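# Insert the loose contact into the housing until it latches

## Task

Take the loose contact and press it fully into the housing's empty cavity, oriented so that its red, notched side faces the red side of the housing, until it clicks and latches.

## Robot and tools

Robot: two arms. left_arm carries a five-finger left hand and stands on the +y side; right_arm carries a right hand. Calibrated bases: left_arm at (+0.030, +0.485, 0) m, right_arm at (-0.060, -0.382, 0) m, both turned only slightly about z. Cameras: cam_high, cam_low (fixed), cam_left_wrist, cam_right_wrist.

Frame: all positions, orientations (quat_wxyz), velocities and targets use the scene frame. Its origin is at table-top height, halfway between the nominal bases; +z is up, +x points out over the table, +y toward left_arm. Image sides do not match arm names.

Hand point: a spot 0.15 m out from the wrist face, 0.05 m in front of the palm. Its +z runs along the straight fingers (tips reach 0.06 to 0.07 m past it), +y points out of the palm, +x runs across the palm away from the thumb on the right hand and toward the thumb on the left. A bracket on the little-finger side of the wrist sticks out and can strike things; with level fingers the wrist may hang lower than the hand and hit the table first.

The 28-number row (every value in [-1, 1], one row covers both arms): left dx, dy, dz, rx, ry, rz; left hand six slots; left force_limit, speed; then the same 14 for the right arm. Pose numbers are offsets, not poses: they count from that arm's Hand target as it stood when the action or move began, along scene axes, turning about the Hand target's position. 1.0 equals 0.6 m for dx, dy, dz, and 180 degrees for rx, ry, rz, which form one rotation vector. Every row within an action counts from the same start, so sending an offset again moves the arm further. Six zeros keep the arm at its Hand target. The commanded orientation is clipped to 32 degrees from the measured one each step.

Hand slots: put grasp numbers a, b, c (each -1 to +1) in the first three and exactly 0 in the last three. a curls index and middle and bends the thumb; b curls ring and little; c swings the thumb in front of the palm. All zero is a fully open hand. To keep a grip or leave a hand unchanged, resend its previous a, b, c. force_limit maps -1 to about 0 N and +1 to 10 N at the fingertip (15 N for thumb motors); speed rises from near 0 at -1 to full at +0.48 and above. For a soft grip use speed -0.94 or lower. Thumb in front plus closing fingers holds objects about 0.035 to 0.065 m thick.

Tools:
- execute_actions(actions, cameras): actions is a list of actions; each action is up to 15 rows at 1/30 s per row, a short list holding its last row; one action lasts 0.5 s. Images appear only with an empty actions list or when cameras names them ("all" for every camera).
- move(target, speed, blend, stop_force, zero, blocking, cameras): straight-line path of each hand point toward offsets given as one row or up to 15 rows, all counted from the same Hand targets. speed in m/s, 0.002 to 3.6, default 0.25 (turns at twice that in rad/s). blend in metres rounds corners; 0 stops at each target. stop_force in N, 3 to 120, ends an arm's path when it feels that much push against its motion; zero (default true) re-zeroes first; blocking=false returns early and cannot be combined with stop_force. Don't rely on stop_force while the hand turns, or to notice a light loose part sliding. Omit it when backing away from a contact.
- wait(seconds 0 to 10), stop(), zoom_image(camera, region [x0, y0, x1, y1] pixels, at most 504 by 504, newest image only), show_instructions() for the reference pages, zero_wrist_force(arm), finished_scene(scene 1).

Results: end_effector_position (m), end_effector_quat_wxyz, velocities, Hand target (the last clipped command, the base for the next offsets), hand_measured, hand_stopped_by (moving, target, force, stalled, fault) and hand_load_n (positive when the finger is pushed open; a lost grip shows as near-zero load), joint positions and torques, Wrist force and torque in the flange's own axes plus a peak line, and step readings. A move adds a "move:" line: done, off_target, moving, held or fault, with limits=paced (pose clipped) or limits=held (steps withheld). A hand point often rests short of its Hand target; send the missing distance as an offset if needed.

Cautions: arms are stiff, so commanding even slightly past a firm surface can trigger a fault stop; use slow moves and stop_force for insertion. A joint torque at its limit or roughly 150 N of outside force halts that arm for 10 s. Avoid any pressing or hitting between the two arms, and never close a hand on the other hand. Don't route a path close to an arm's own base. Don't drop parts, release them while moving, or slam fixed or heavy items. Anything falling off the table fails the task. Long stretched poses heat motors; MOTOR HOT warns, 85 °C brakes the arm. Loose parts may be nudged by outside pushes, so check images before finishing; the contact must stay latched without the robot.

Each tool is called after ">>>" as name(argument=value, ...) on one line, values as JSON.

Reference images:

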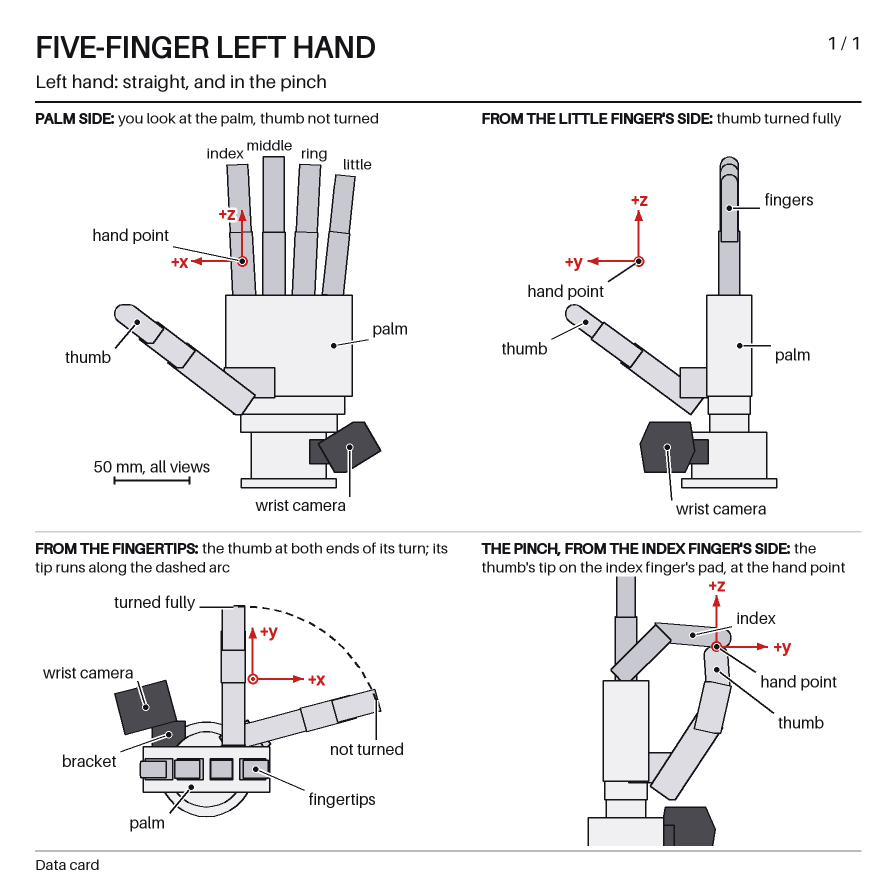

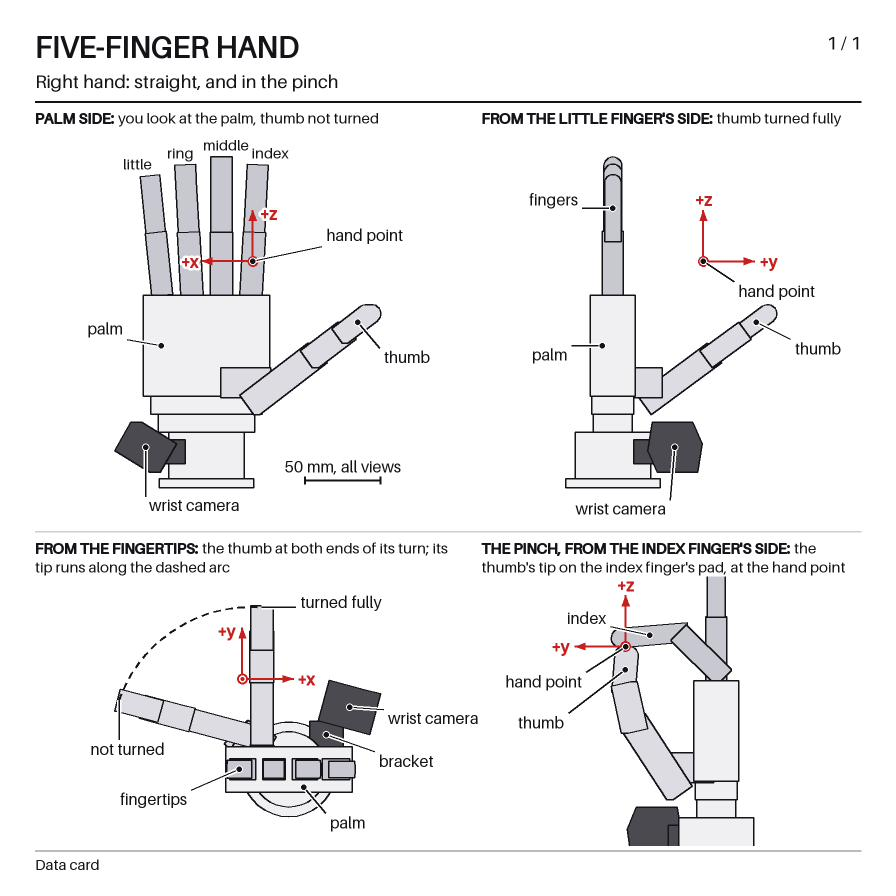

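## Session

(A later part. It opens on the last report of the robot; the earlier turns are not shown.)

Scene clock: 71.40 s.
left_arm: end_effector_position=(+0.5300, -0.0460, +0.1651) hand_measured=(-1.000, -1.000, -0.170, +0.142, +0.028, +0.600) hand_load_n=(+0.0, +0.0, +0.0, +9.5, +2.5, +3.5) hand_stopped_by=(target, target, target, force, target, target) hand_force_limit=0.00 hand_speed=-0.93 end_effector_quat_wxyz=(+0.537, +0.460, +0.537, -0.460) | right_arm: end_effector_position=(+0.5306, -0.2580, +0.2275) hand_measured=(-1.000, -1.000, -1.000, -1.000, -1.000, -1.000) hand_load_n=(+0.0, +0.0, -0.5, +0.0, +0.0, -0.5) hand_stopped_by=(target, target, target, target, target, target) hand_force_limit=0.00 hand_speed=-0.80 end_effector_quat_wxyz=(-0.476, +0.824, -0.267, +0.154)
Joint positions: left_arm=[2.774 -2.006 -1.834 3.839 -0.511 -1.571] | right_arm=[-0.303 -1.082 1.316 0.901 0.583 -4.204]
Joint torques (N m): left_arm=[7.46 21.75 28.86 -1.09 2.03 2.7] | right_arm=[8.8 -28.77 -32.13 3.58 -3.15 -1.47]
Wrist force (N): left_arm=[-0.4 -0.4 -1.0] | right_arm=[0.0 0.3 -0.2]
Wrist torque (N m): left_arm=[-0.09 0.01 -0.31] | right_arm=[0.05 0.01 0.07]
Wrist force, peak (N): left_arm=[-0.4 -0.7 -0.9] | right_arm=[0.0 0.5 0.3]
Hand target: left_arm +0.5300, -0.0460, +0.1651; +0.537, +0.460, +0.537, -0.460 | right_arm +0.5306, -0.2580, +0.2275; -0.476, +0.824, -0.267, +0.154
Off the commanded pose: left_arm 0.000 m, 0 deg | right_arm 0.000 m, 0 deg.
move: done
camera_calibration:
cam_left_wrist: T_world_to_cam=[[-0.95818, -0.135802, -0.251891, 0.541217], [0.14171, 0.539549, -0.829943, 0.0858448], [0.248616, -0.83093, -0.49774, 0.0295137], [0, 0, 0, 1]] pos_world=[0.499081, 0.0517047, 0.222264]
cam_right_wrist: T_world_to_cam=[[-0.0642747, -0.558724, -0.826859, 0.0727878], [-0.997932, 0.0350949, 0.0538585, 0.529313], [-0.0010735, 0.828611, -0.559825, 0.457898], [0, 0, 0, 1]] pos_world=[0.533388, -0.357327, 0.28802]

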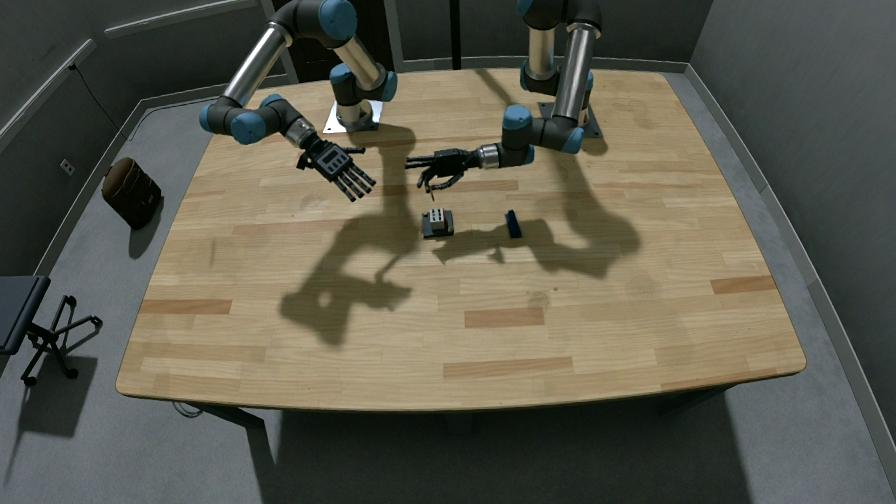

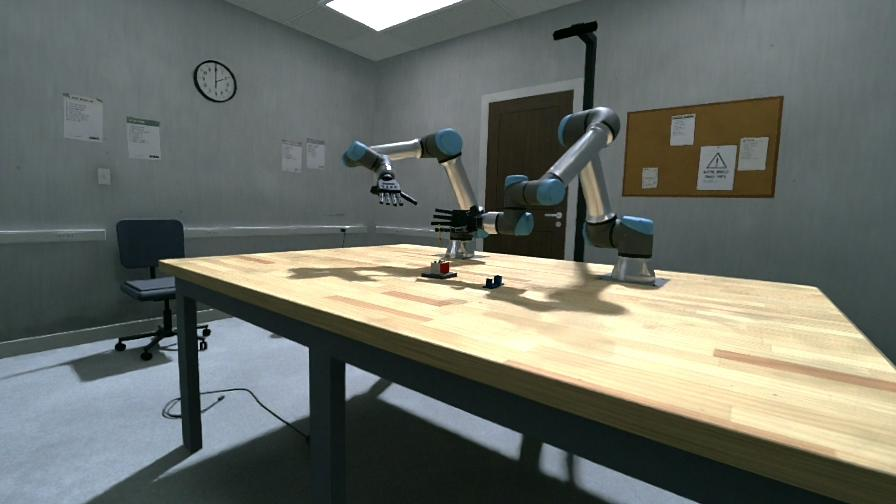

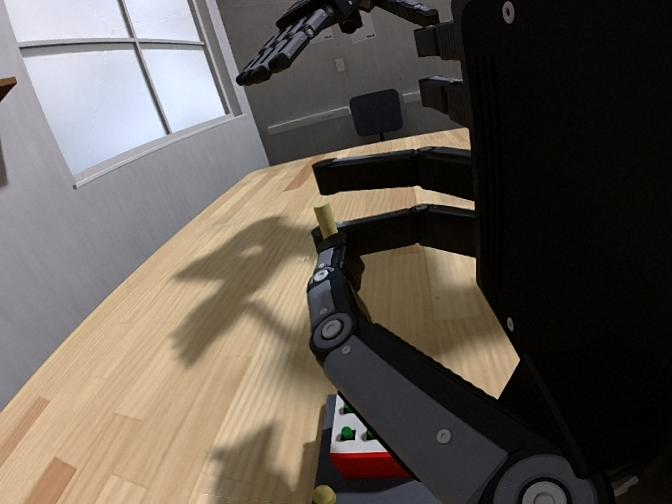

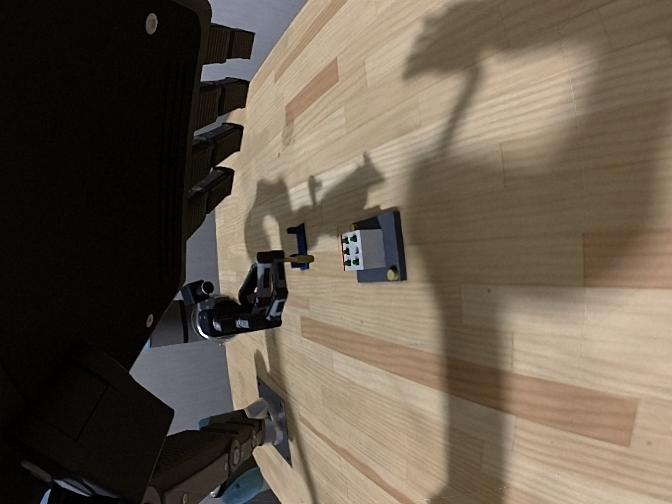

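>>> move(target=[0.0067,0,-0.0667,-0.0171,-0.0182,0,0.6,-1,0.8,0,0,0,0.0,-0.93,0,0,0,0,0,0,0,0,0,0,0,0,0,-0.8], speed=0.1, cameras=["all"])

>>> zoom_image(camera="cam_right_wrist", region=[280, 215, 400, 295])

>>> zoom_image(camera="cam_low", region=[415, 215, 465, 285])

>>> zoom_image(camera="cam_high", region=[415, 185, 460, 235])

>>> zoom_image(camera="cam_left_wrist", region=[270, 180, 470, 504])

Scene clock: 76.33 s.
left_arm: end_effector_position=(+0.5340, -0.0460, +0.1251) hand_measured=(-1.000, -1.000, -0.170, +0.142, +0.028, +0.600) hand_load_n=(+0.0, +0.0, +0.0, +9.5, +2.5, +3.5) hand_stopped_by=(target, target, target, force, target, target) hand_force_limit=0.00 hand_speed=-0.93 end_effector_quat_wxyz=(+0.564, +0.458, +0.509, -0.461) | right_arm: end_effector_position=(+0.5306, -0.2580, +0.2275) hand_measured=(-1.000, -1.000, -1.000, -1.000, -1.000, -1.000) hand_load_n=(+0.0, +0.0, -0.5, +0.0, +0.0, +0.0) hand_stopped_by=(target, target, target, target, target, target) hand_force_limit=0.00 hand_speed=-0.80 end_effector_quat_wxyz=(-0.476, +0.824, -0.267, +0.154)
Joint positions: left_arm=[2.779 -2.088 -1.905 4.12 -0.509 -1.633] | right_arm=[-0.303 -1.082 1.316 0.901 0.583 -4.204]
Joint torques (N m): left_arm=[7.26 23.56 2.22 2.63 -1.65 -3.13] | right_arm=[8.36 -28.81 -31.4 3.54 -3.19 -1.42]
Wrist force (N): left_arm=[-0.2 -0.1 -0.6] | right_arm=[0.2 0.1 0.0]
Wrist torque (N m): left_arm=[-0.06 0.03 -0.22] | right_arm=[0.02 -0.02 0.08]
Wrist force, peak (N): left_arm=[-1.1 -0.3 -0.6] | right_arm=[-0.1 0.3 0.4]
Hand target: left_arm +0.5340, -0.0460, +0.1251; +0.564, +0.458, +0.509, -0.461 | right_arm +0.5306, -0.2580, +0.2275; -0.476, +0.824, -0.267, +0.154
Off the commanded pose: left_arm 0.000 m, 0 deg | right_arm 0.000 m, 0 deg.
move: done
camera_calibration:
cam_left_wrist: T_world_to_cam=[[-0.942462, -0.15041, -0.298566, 0.531748], [0.189764, 0.494572, -0.848168, 0.0266337], [0.275235, -0.856023, -0.437573, -0.0143307], [0, 0, 0, 1]] pos_world=[0.500043, 0.0545406, 0.175081]
cam_right_wrist: T_world_to_cam=[[-0.0642747, -0.558724, -0.826859, 0.0727878], [-0.997932, 0.0350949, 0.0538585, 0.529313], [-0.0010735, 0.828611, -0.559825, 0.457898], [0, 0, 0, 1]] pos_world=[0.533388, -0.357327, 0.28802]

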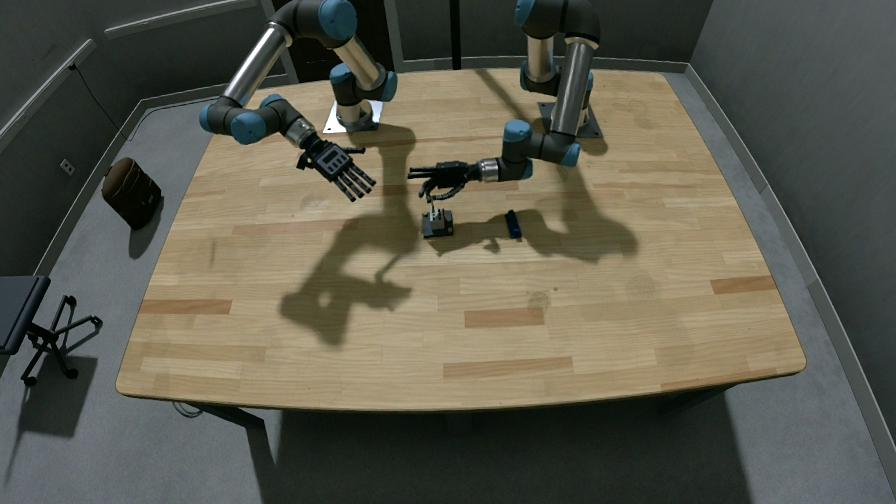

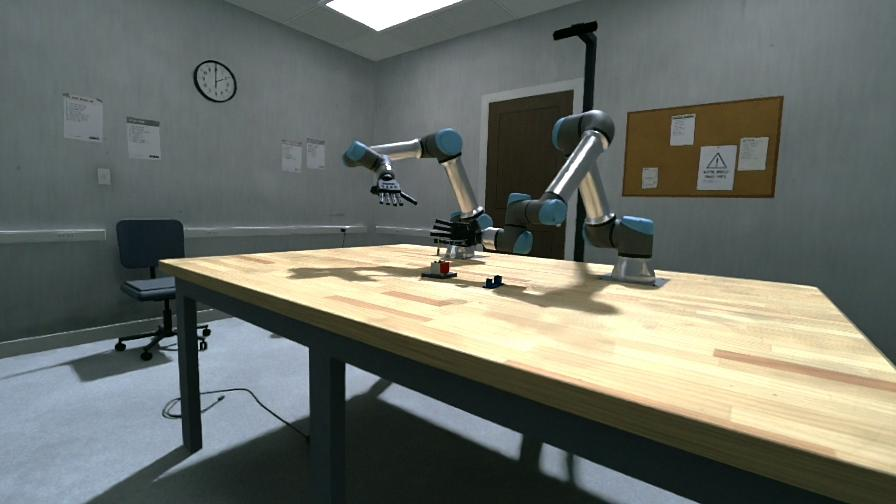

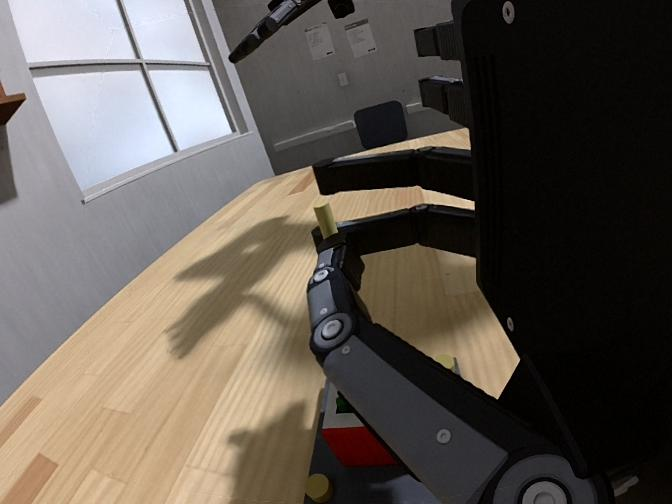

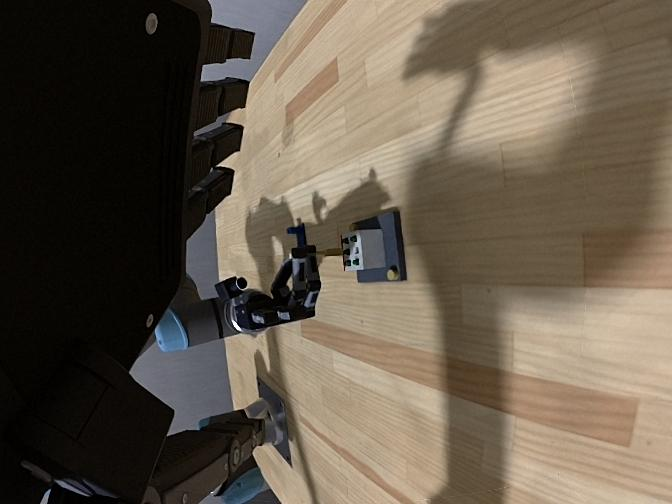

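Scaled by 4.200 from the camera's 672x504 image, which has a finer 960x720 frame.

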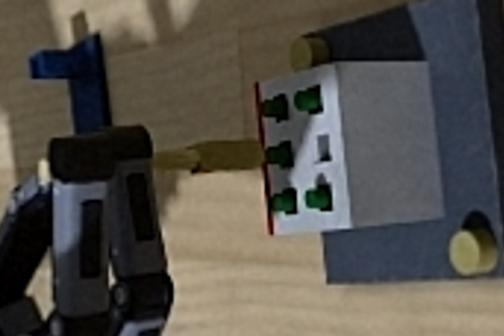

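Scaled by 7.200 from the camera's 896x504 image, which has a finer 1280x720 frame.

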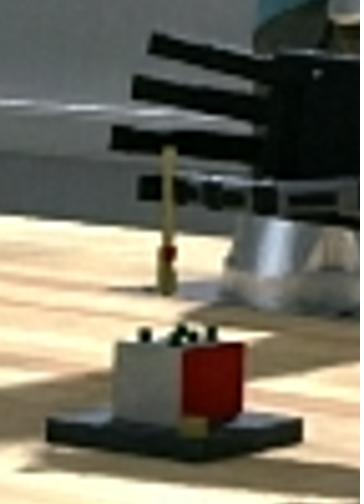

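Scaled by 10.080 from the camera's 896x504 image, which has a finer 1280x720 frame.

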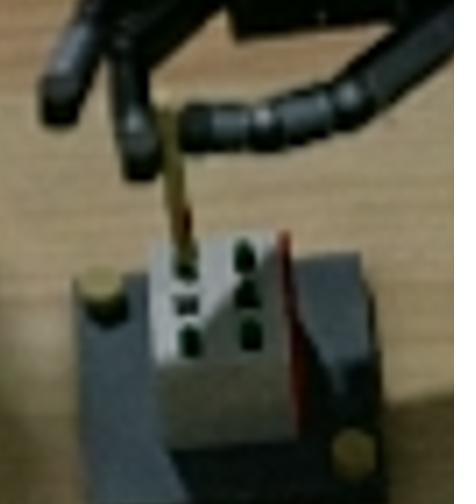

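Scaled by 1.556 from the camera's 672x504 image, which has a finer 960x720 frame.

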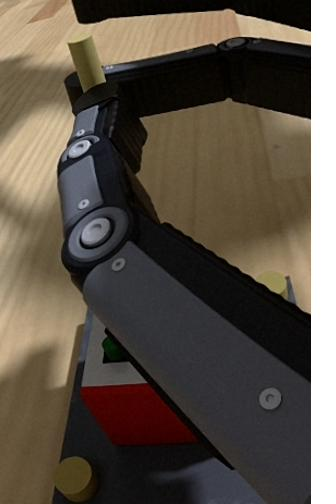

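>>> zoom_image(camera="cam_right_wrist", region=[310, 230, 370, 275])

>>> zoom_image(camera="cam_low", region=[425, 232, 455, 277])

>>> zoom_image(camera="cam_high", region=[425, 192, 450, 222])

Scaled by 8.400 from the camera's 672x504 image, which has a finer 960x720 frame.

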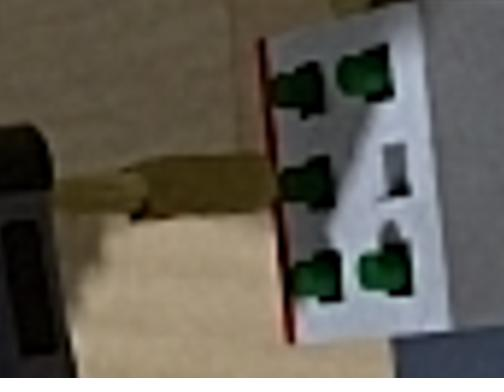

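Scaled by 11.200 from the camera's 896x504 image, which has a finer 1280x720 frame.

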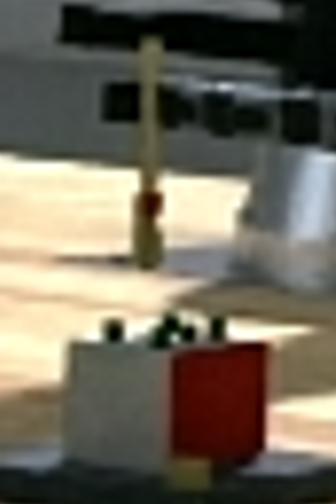

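Scaled by 16.800 from the camera's 896x504 image, which has a finer 1280x720 frame.

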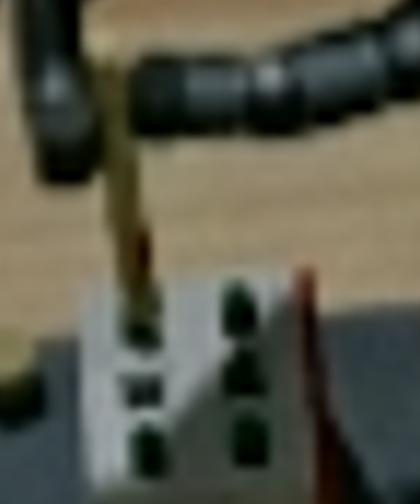

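>>> zoom_image(camera="cam_right_wrist", region=[315, 242, 345, 264])

Scaled by 16.800 from the camera's 672x504 image, which has a finer 960x720 frame.

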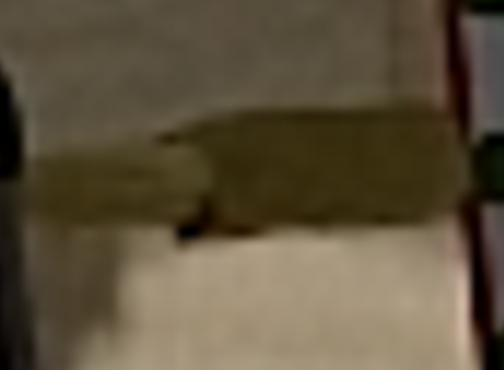

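>>> move(target=[0,-0.0017,-0.02,0,0,-0.0333,0.6,-1,0.8,0,0,0,0.0,-0.93,0,0,0,0,0,0,0,0,0,0,0,0,0,-0.8], speed=0.06, cameras=["all"])

>>> zoom_image(camera="cam_right_wrist", region=[315, 230, 375, 275])

>>> zoom_image(camera="cam_low", region=[425, 232, 455, 277])

>>> zoom_image(camera="cam_high", region=[425, 192, 450, 222])

Scene clock: 82.23 s.
left_arm: end_effector_position=(+0.5340, -0.0470, +0.1131) hand_measured=(-1.000, -1.000, -0.170, +0.142, +0.028, +0.600) hand_load_n=(+0.0, +0.0, +0.0, +9.0, +2.5, +3.5) hand_stopped_by=(target, target, target, force, target, target) hand_force_limit=0.00 hand_speed=-0.93 end_effector_quat_wxyz=(+0.539, +0.484, +0.485, -0.490) | right_arm: end_effector_position=(+0.5306, -0.2580, +0.2275) hand_measured=(-1.000, -1.000, -1.000, -1.000, -1.000, -1.000) hand_load_n=(+0.0, +0.0, -0.5, +0.0, +0.0, +0.0) hand_stopped_by=(target, target, target, target, target, target) hand_force_limit=0.00 hand_speed=-0.80 end_effector_quat_wxyz=(-0.476, +0.824, -0.267, +0.154)
Joint positions: left_arm=[2.811 -2.133 -1.872 4.174 -0.373 -1.681] | right_arm=[-0.303 -1.082 1.316 0.901 0.583 -4.204]
Joint torques (N m): left_arm=[7.12 25.66 27.65 2.4 1.78 -2.79] | right_arm=[8.33 -28.65 -32.48 3.53 -3.19 -1.37]
Wrist force (N): left_arm=[-0.2 0.2 -0.9] | right_arm=[-0.1 0.3 0.0]
Wrist torque (N m): left_arm=[0.01 0.02 -0.23] | right_arm=[0.03 0.00 0.07]
Wrist force, peak (N): left_arm=[-0.4 0.1 -1.2] | right_arm=[-0.2 0.2 0.5]
Hand target: left_arm +0.5340, -0.0470, +0.1131; +0.539, +0.484, +0.485, -0.490 | right_arm +0.5306, -0.2580, +0.2275; -0.476, +0.824, -0.267, +0.154
Off the commanded pose: left_arm 0.000 m, 0 deg | right_arm 0.000 m, 0 deg.
move: done
camera_calibration:
cam_left_wrist: T_world_to_cam=[[-0.95302, -0.0512883, -0.298534, 0.538352], [0.240293, 0.472047, -0.848193, -0.0111083], [0.184424, -0.88008, -0.437546, 0.0269376], [0, 0, 0, 1]] pos_world=[0.510761, 0.056562, 0.163081]
cam_right_wrist: T_world_to_cam=[[-0.0642747, -0.558724, -0.826859, 0.0727878], [-0.997932, 0.0350949, 0.0538585, 0.529313], [-0.0010735, 0.828611, -0.559825, 0.457898], [0, 0, 0, 1]] pos_world=[0.533388, -0.357327, 0.28802]

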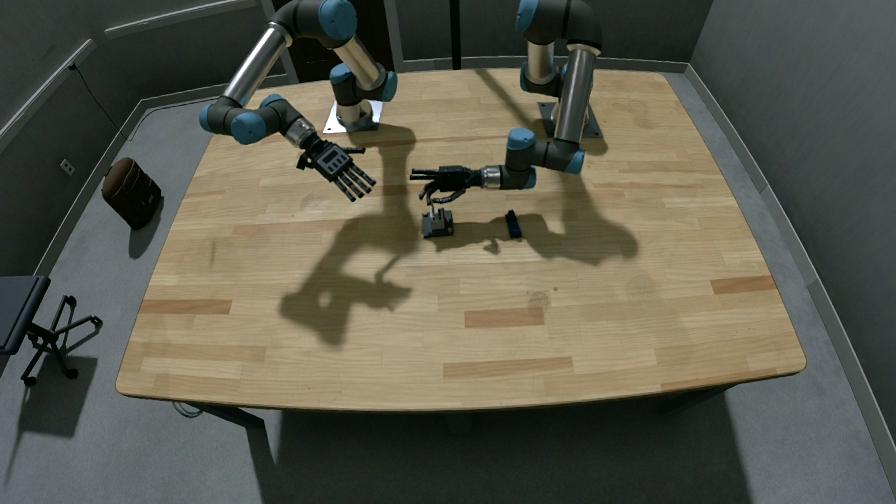

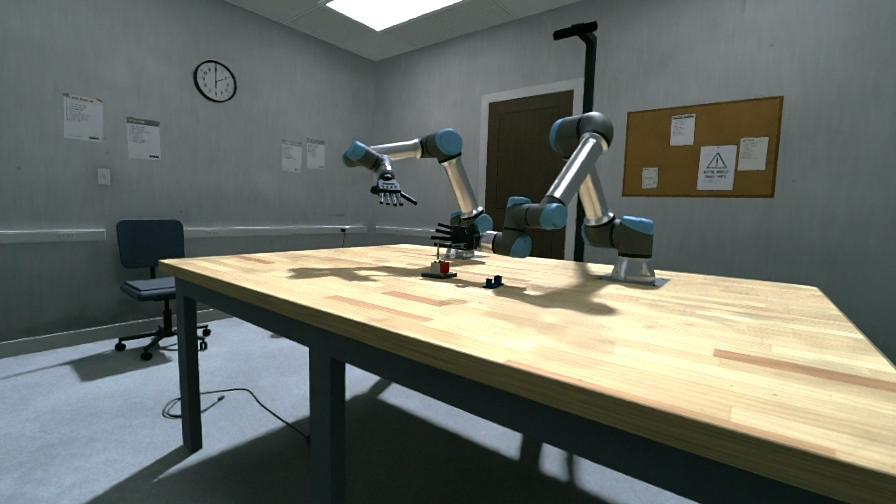

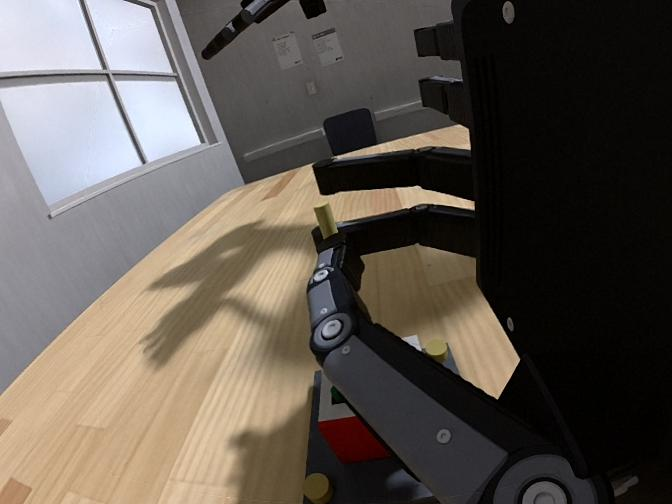

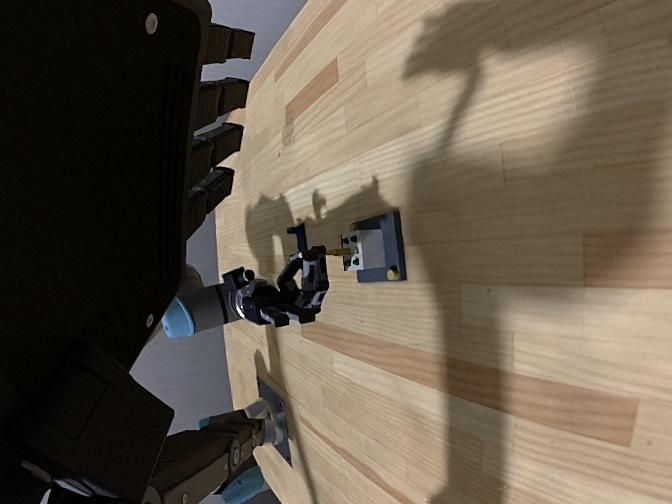

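Scaled by 8.400 from the camera's 672x504 image, which has a finer 960x720 frame.

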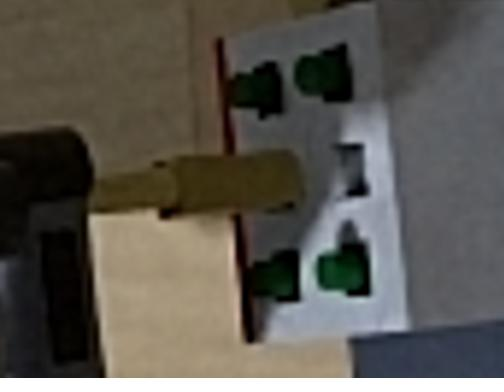

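Scaled by 11.200 from the camera's 896x504 image, which has a finer 1280x720 frame.

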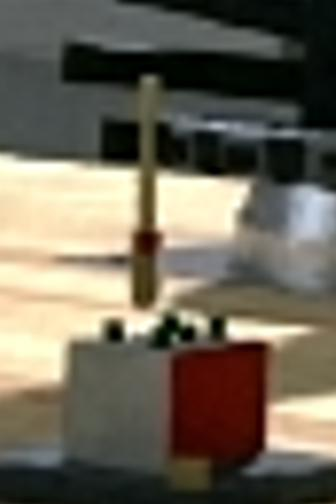

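Scaled by 16.800 from the camera's 896x504 image, which has a finer 1280x720 frame.

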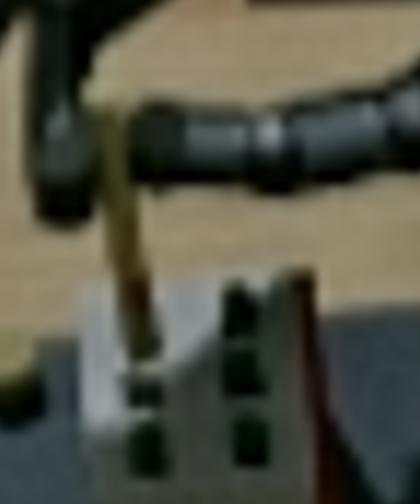

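>>> move(target=[0.0003,0,-0.0083,0,0,0,0.6,-1,0.8,0,0,0,0.0,-0.93,0,0,0,0,0,0,0,0,0,0,0,0,0,-0.8], speed=0.03, stop_force=4, cameras=["all"])

>>> zoom_image(camera="cam_right_wrist", region=[330, 235, 375, 270])

>>> zoom_image(camera="cam_low", region=[425, 232, 455, 277])

>>> zoom_image(camera="cam_high", region=[425, 192, 450, 222])

Scene clock: 85.13 s.
left_arm: end_effector_position=(+0.5342, -0.0470, +0.1081) hand_measured=(-1.000, -1.000, -0.170, +0.142, +0.028, +0.600) hand_load_n=(+0.0, +0.0, +0.0, +9.0, +2.5, +3.5) hand_stopped_by=(target, target, target, force, target, target) hand_force_limit=0.00 hand_speed=-0.93 end_effector_quat_wxyz=(+0.539, +0.484, +0.485, -0.490) | right_arm: end_effector_position=(+0.5306, -0.2580, +0.2275) hand_measured=(-1.000, -1.000, -1.000, -1.000, -1.000, -1.000) hand_load_n=(+0.0, +0.5, +0.0, +0.0, +0.0, -0.5) hand_stopped_by=(target, target, target, target, target, target) hand_force_limit=0.00 hand_speed=-0.80 end_effector_quat_wxyz=(-0.476, +0.824, -0.267, +0.154)
Joint positions: left_arm=[2.811 -2.143 -1.874 4.185 -0.373 -1.681] | right_arm=[-0.303 -1.082 1.316 0.901 0.583 -4.204]
Joint torques (N m): left_arm=[7.12 25.72 0.73 2.52 1.71 -2.74] | right_arm=[8.27 -28.79 -31.8 3.47 -3.14 -1.41]
Wrist force (N): left_arm=[-0.4 0.2 -1.0] | right_arm=[-0.1 -0.1 0.0]
Wrist torque (N m): left_arm=[0.00 0.04 -0.24] | right_arm=[-0.01 0.02 0.05]
Wrist force, peak (N): left_arm=[-0.1 -0.1 -1.2] | right_arm=[0.0 0.5 -0.1]
Hand target: left_arm +0.5342, -0.0470, +0.1081; +0.539, +0.484, +0.485, -0.490 | right_arm +0.5306, -0.2580, +0.2275; -0.476, +0.824, -0.267, +0.154
Off the commanded pose: left_arm 0.000 m, 0 deg | right_arm 0.000 m, 0 deg.
move: done
camera_calibration:
cam_left_wrist: T_world_to_cam=[[-0.953011, -0.051183, -0.29858, 0.537047], [0.240408, 0.471916, -0.848233, -0.0154429], [0.18432, -0.880157, -0.437436, 0.024753], [0, 0, 0, 1]] pos_world=[0.510962, 0.0565619, 0.15808]
cam_right_wrist: T_world_to_cam=[[-0.0642747, -0.558724, -0.826859, 0.0727878], [-0.997932, 0.0350949, 0.0538585, 0.529313], [-0.0010735, 0.828611, -0.559825, 0.457898], [0, 0, 0, 1]] pos_world=[0.533388, -0.357327, 0.28802]

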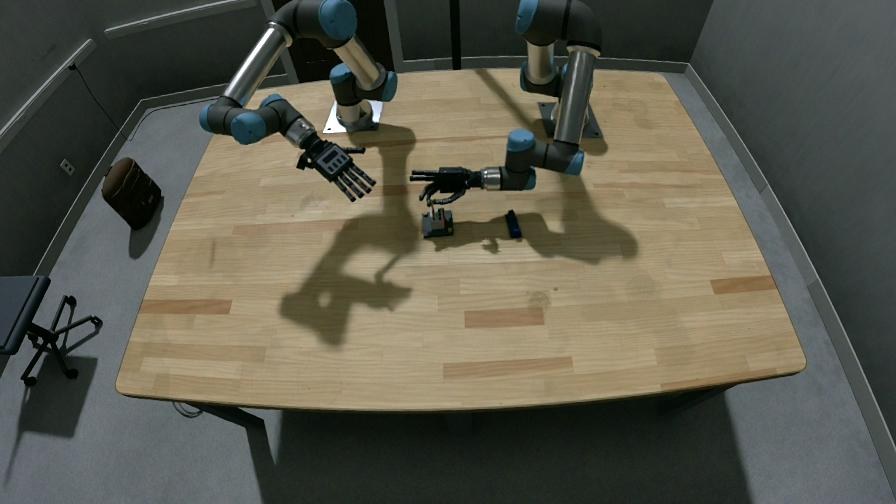

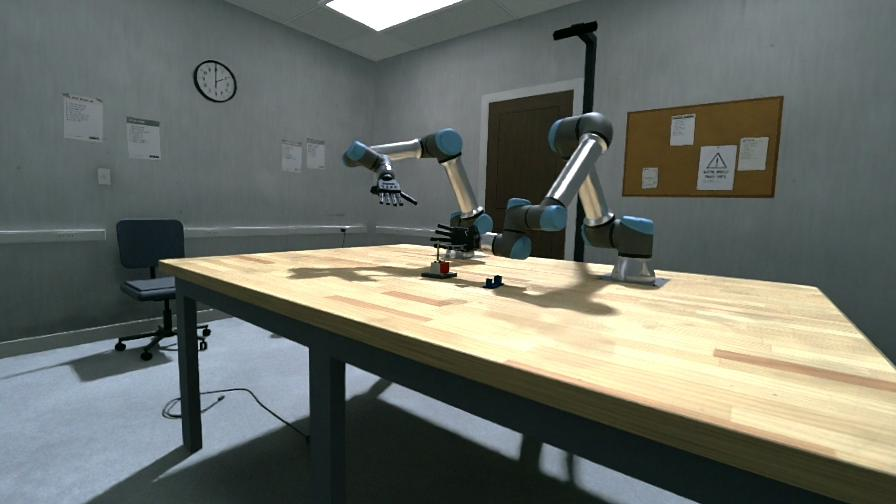

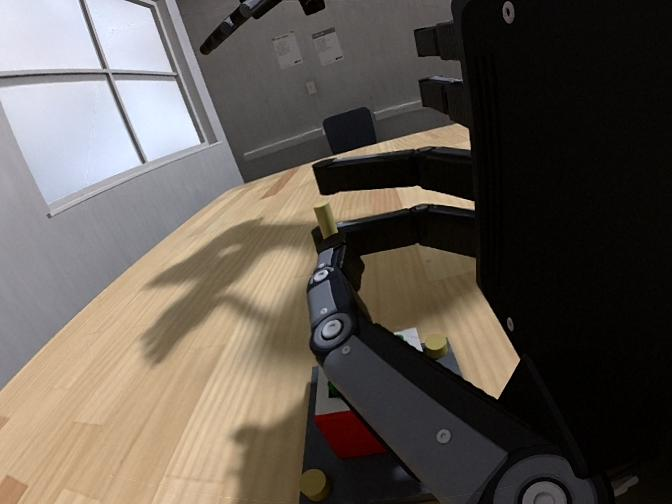

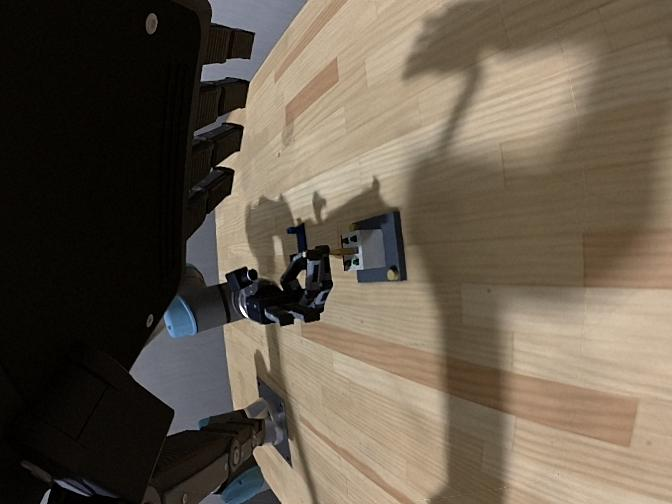

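Scaled by 11.200 from the camera's 672x504 image, which has a finer 960x720 frame.

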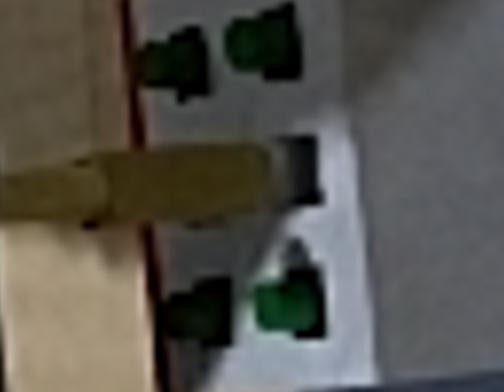

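Scaled by 11.200 from the camera's 896x504 image, which has a finer 1280x720 frame.

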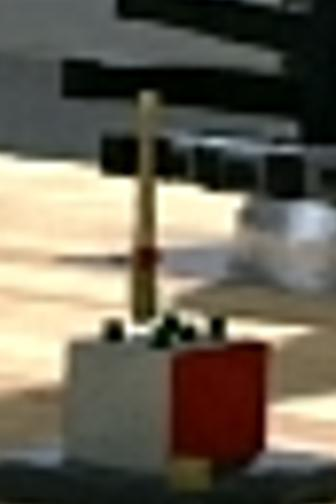

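Scaled by 16.800 from the camera's 896x504 image, which has a finer 1280x720 frame.

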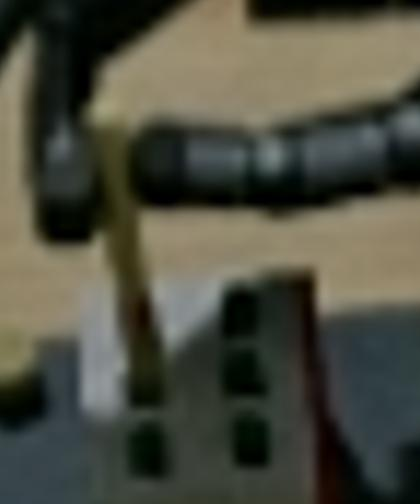

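>>> move(target=[[0.0007,-0.0013,0,0,0,0,0.6,-1,0.8,0,0,0,0.0,-0.93,0,0,0,0,0,0,0,0,0,0,0,0,0,-0.8],[0.0007,-0.0013,-0.02,0,0,0,0.6,-1,0.8,0,0,0,0.0,-0.93,0,0,0,0,0,0,0,0,0,0,0,0,0,-0.8]], speed=[0.03, 0.012], stop_force=4, cameras=["cam_right_wrist","cam_low","cam_high"])

>>> zoom_image(camera="cam_right_wrist", region=[330, 235, 375, 270])

>>> zoom_image(camera="cam_low", region=[425, 232, 455, 277])

>>> zoom_image(camera="cam_high", region=[425, 192, 450, 222])

Scene clock: 87.80 s.
left_arm: end_effector_position=(+0.5346, -0.0478, +0.0961) hand_measured=(-1.000, -1.000, -0.170, +0.142, +0.028, +0.600) hand_load_n=(+0.0, +0.0, +0.0, +9.0, +3.5, +3.0) hand_stopped_by=(target, target, target, force, target, target) hand_force_limit=0.00 hand_speed=-0.93 end_effector_quat_wxyz=(+0.539, +0.484, +0.485, -0.490) | right_arm: end_effector_position=(+0.5306, -0.2580, +0.2275) hand_measured=(-1.000, -1.000, -1.000, -1.000, -1.000, -1.000) hand_load_n=(+0.0, +0.0, +0.0, +0.0, +0.0, +0.0) hand_stopped_by=(target, target, target, target, target, target) hand_force_limit=0.00 hand_speed=-0.80 end_effector_quat_wxyz=(-0.476, +0.824, -0.267, +0.154)
Joint positions: left_arm=[2.81 -2.167 -1.875 4.21 -0.374 -1.68] | right_arm=[-0.303 -1.082 1.316 0.901 0.583 -4.204]
Joint torques (N m): left_arm=[-9.77 25.94 0.95 2.37 -1.53 -3.06] | right_arm=[7.73 -28.7 -32.28 3.6 -3.21 -1.33]
Wrist force (N): left_arm=[-0.5 0.2 -1.2] | right_arm=[-0.1 0.4 -0.1]
Wrist torque (N m): left_arm=[0.00 0.03 -0.26] | right_arm=[0.07 0.02 0.07]
Wrist force, peak (N): left_arm=[-0.7 0.4 -1.4] | right_arm=[-0.1 0.4 0.3]
Hand target: left_arm +0.5346, -0.0478, +0.0961; +0.539, +0.484, +0.485, -0.490 | right_arm +0.5306, -0.2580, +0.2275; -0.476, +0.824, -0.267, +0.154
Off the commanded pose: left_arm 0.000 m, 0 deg | right_arm 0.000 m, 0 deg.
move: done
camera_calibration:
cam_right_wrist: T_world_to_cam=[[-0.0642747, -0.558724, -0.826859, 0.0727878], [-0.997932, 0.0350949, 0.0538585, 0.529313], [-0.0010735, 0.828611, -0.559825, 0.457898], [0, 0, 0, 1]] pos_world=[0.533388, -0.357327, 0.28802]
Images, in order (width x height): cam_high 896x504, cam_low 896x504, cam_right_wrist 672x504.

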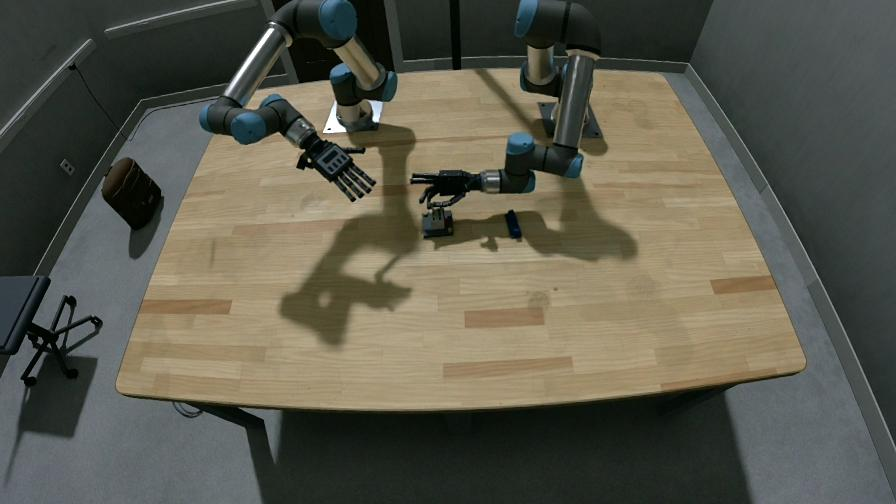

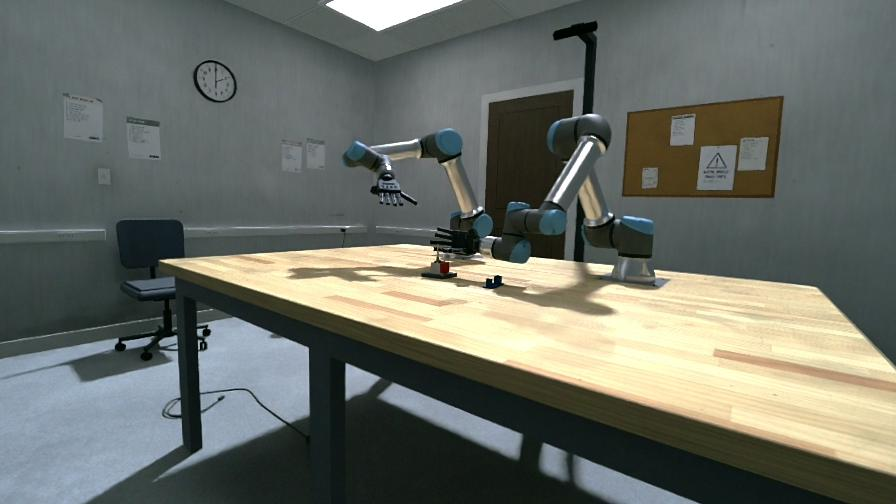

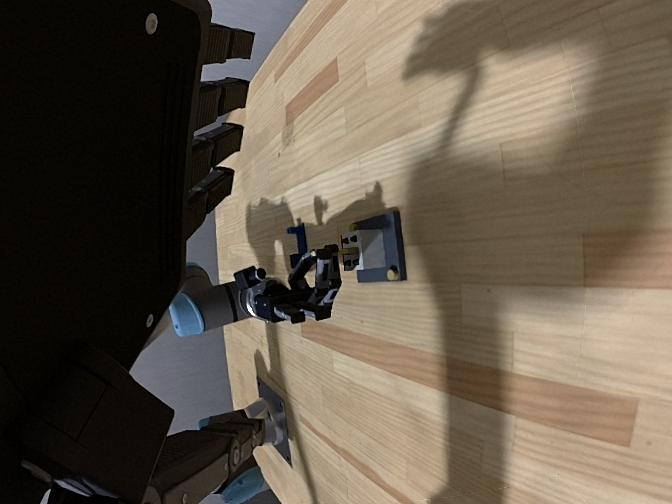

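Scaled by 11.200 from the camera's 672x504 image, which has a finer 960x720 frame.

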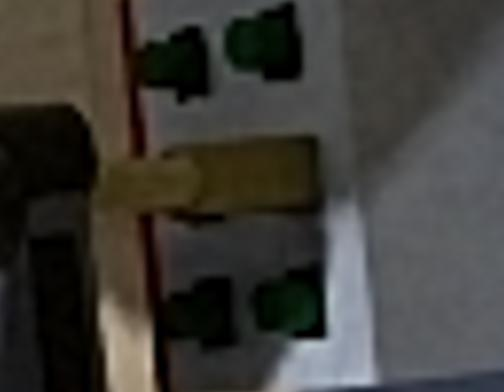

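Scaled by 11.200 from the camera's 896x504 image, which has a finer 1280x720 frame.

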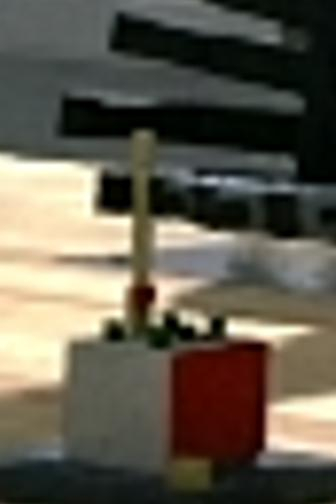

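Scaled by 16.800 from the camera's 896x504 image, which has a finer 1280x720 frame.

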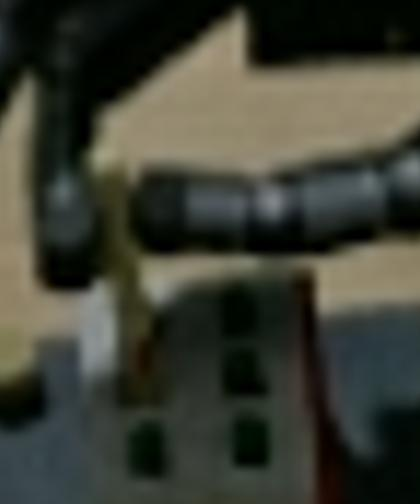

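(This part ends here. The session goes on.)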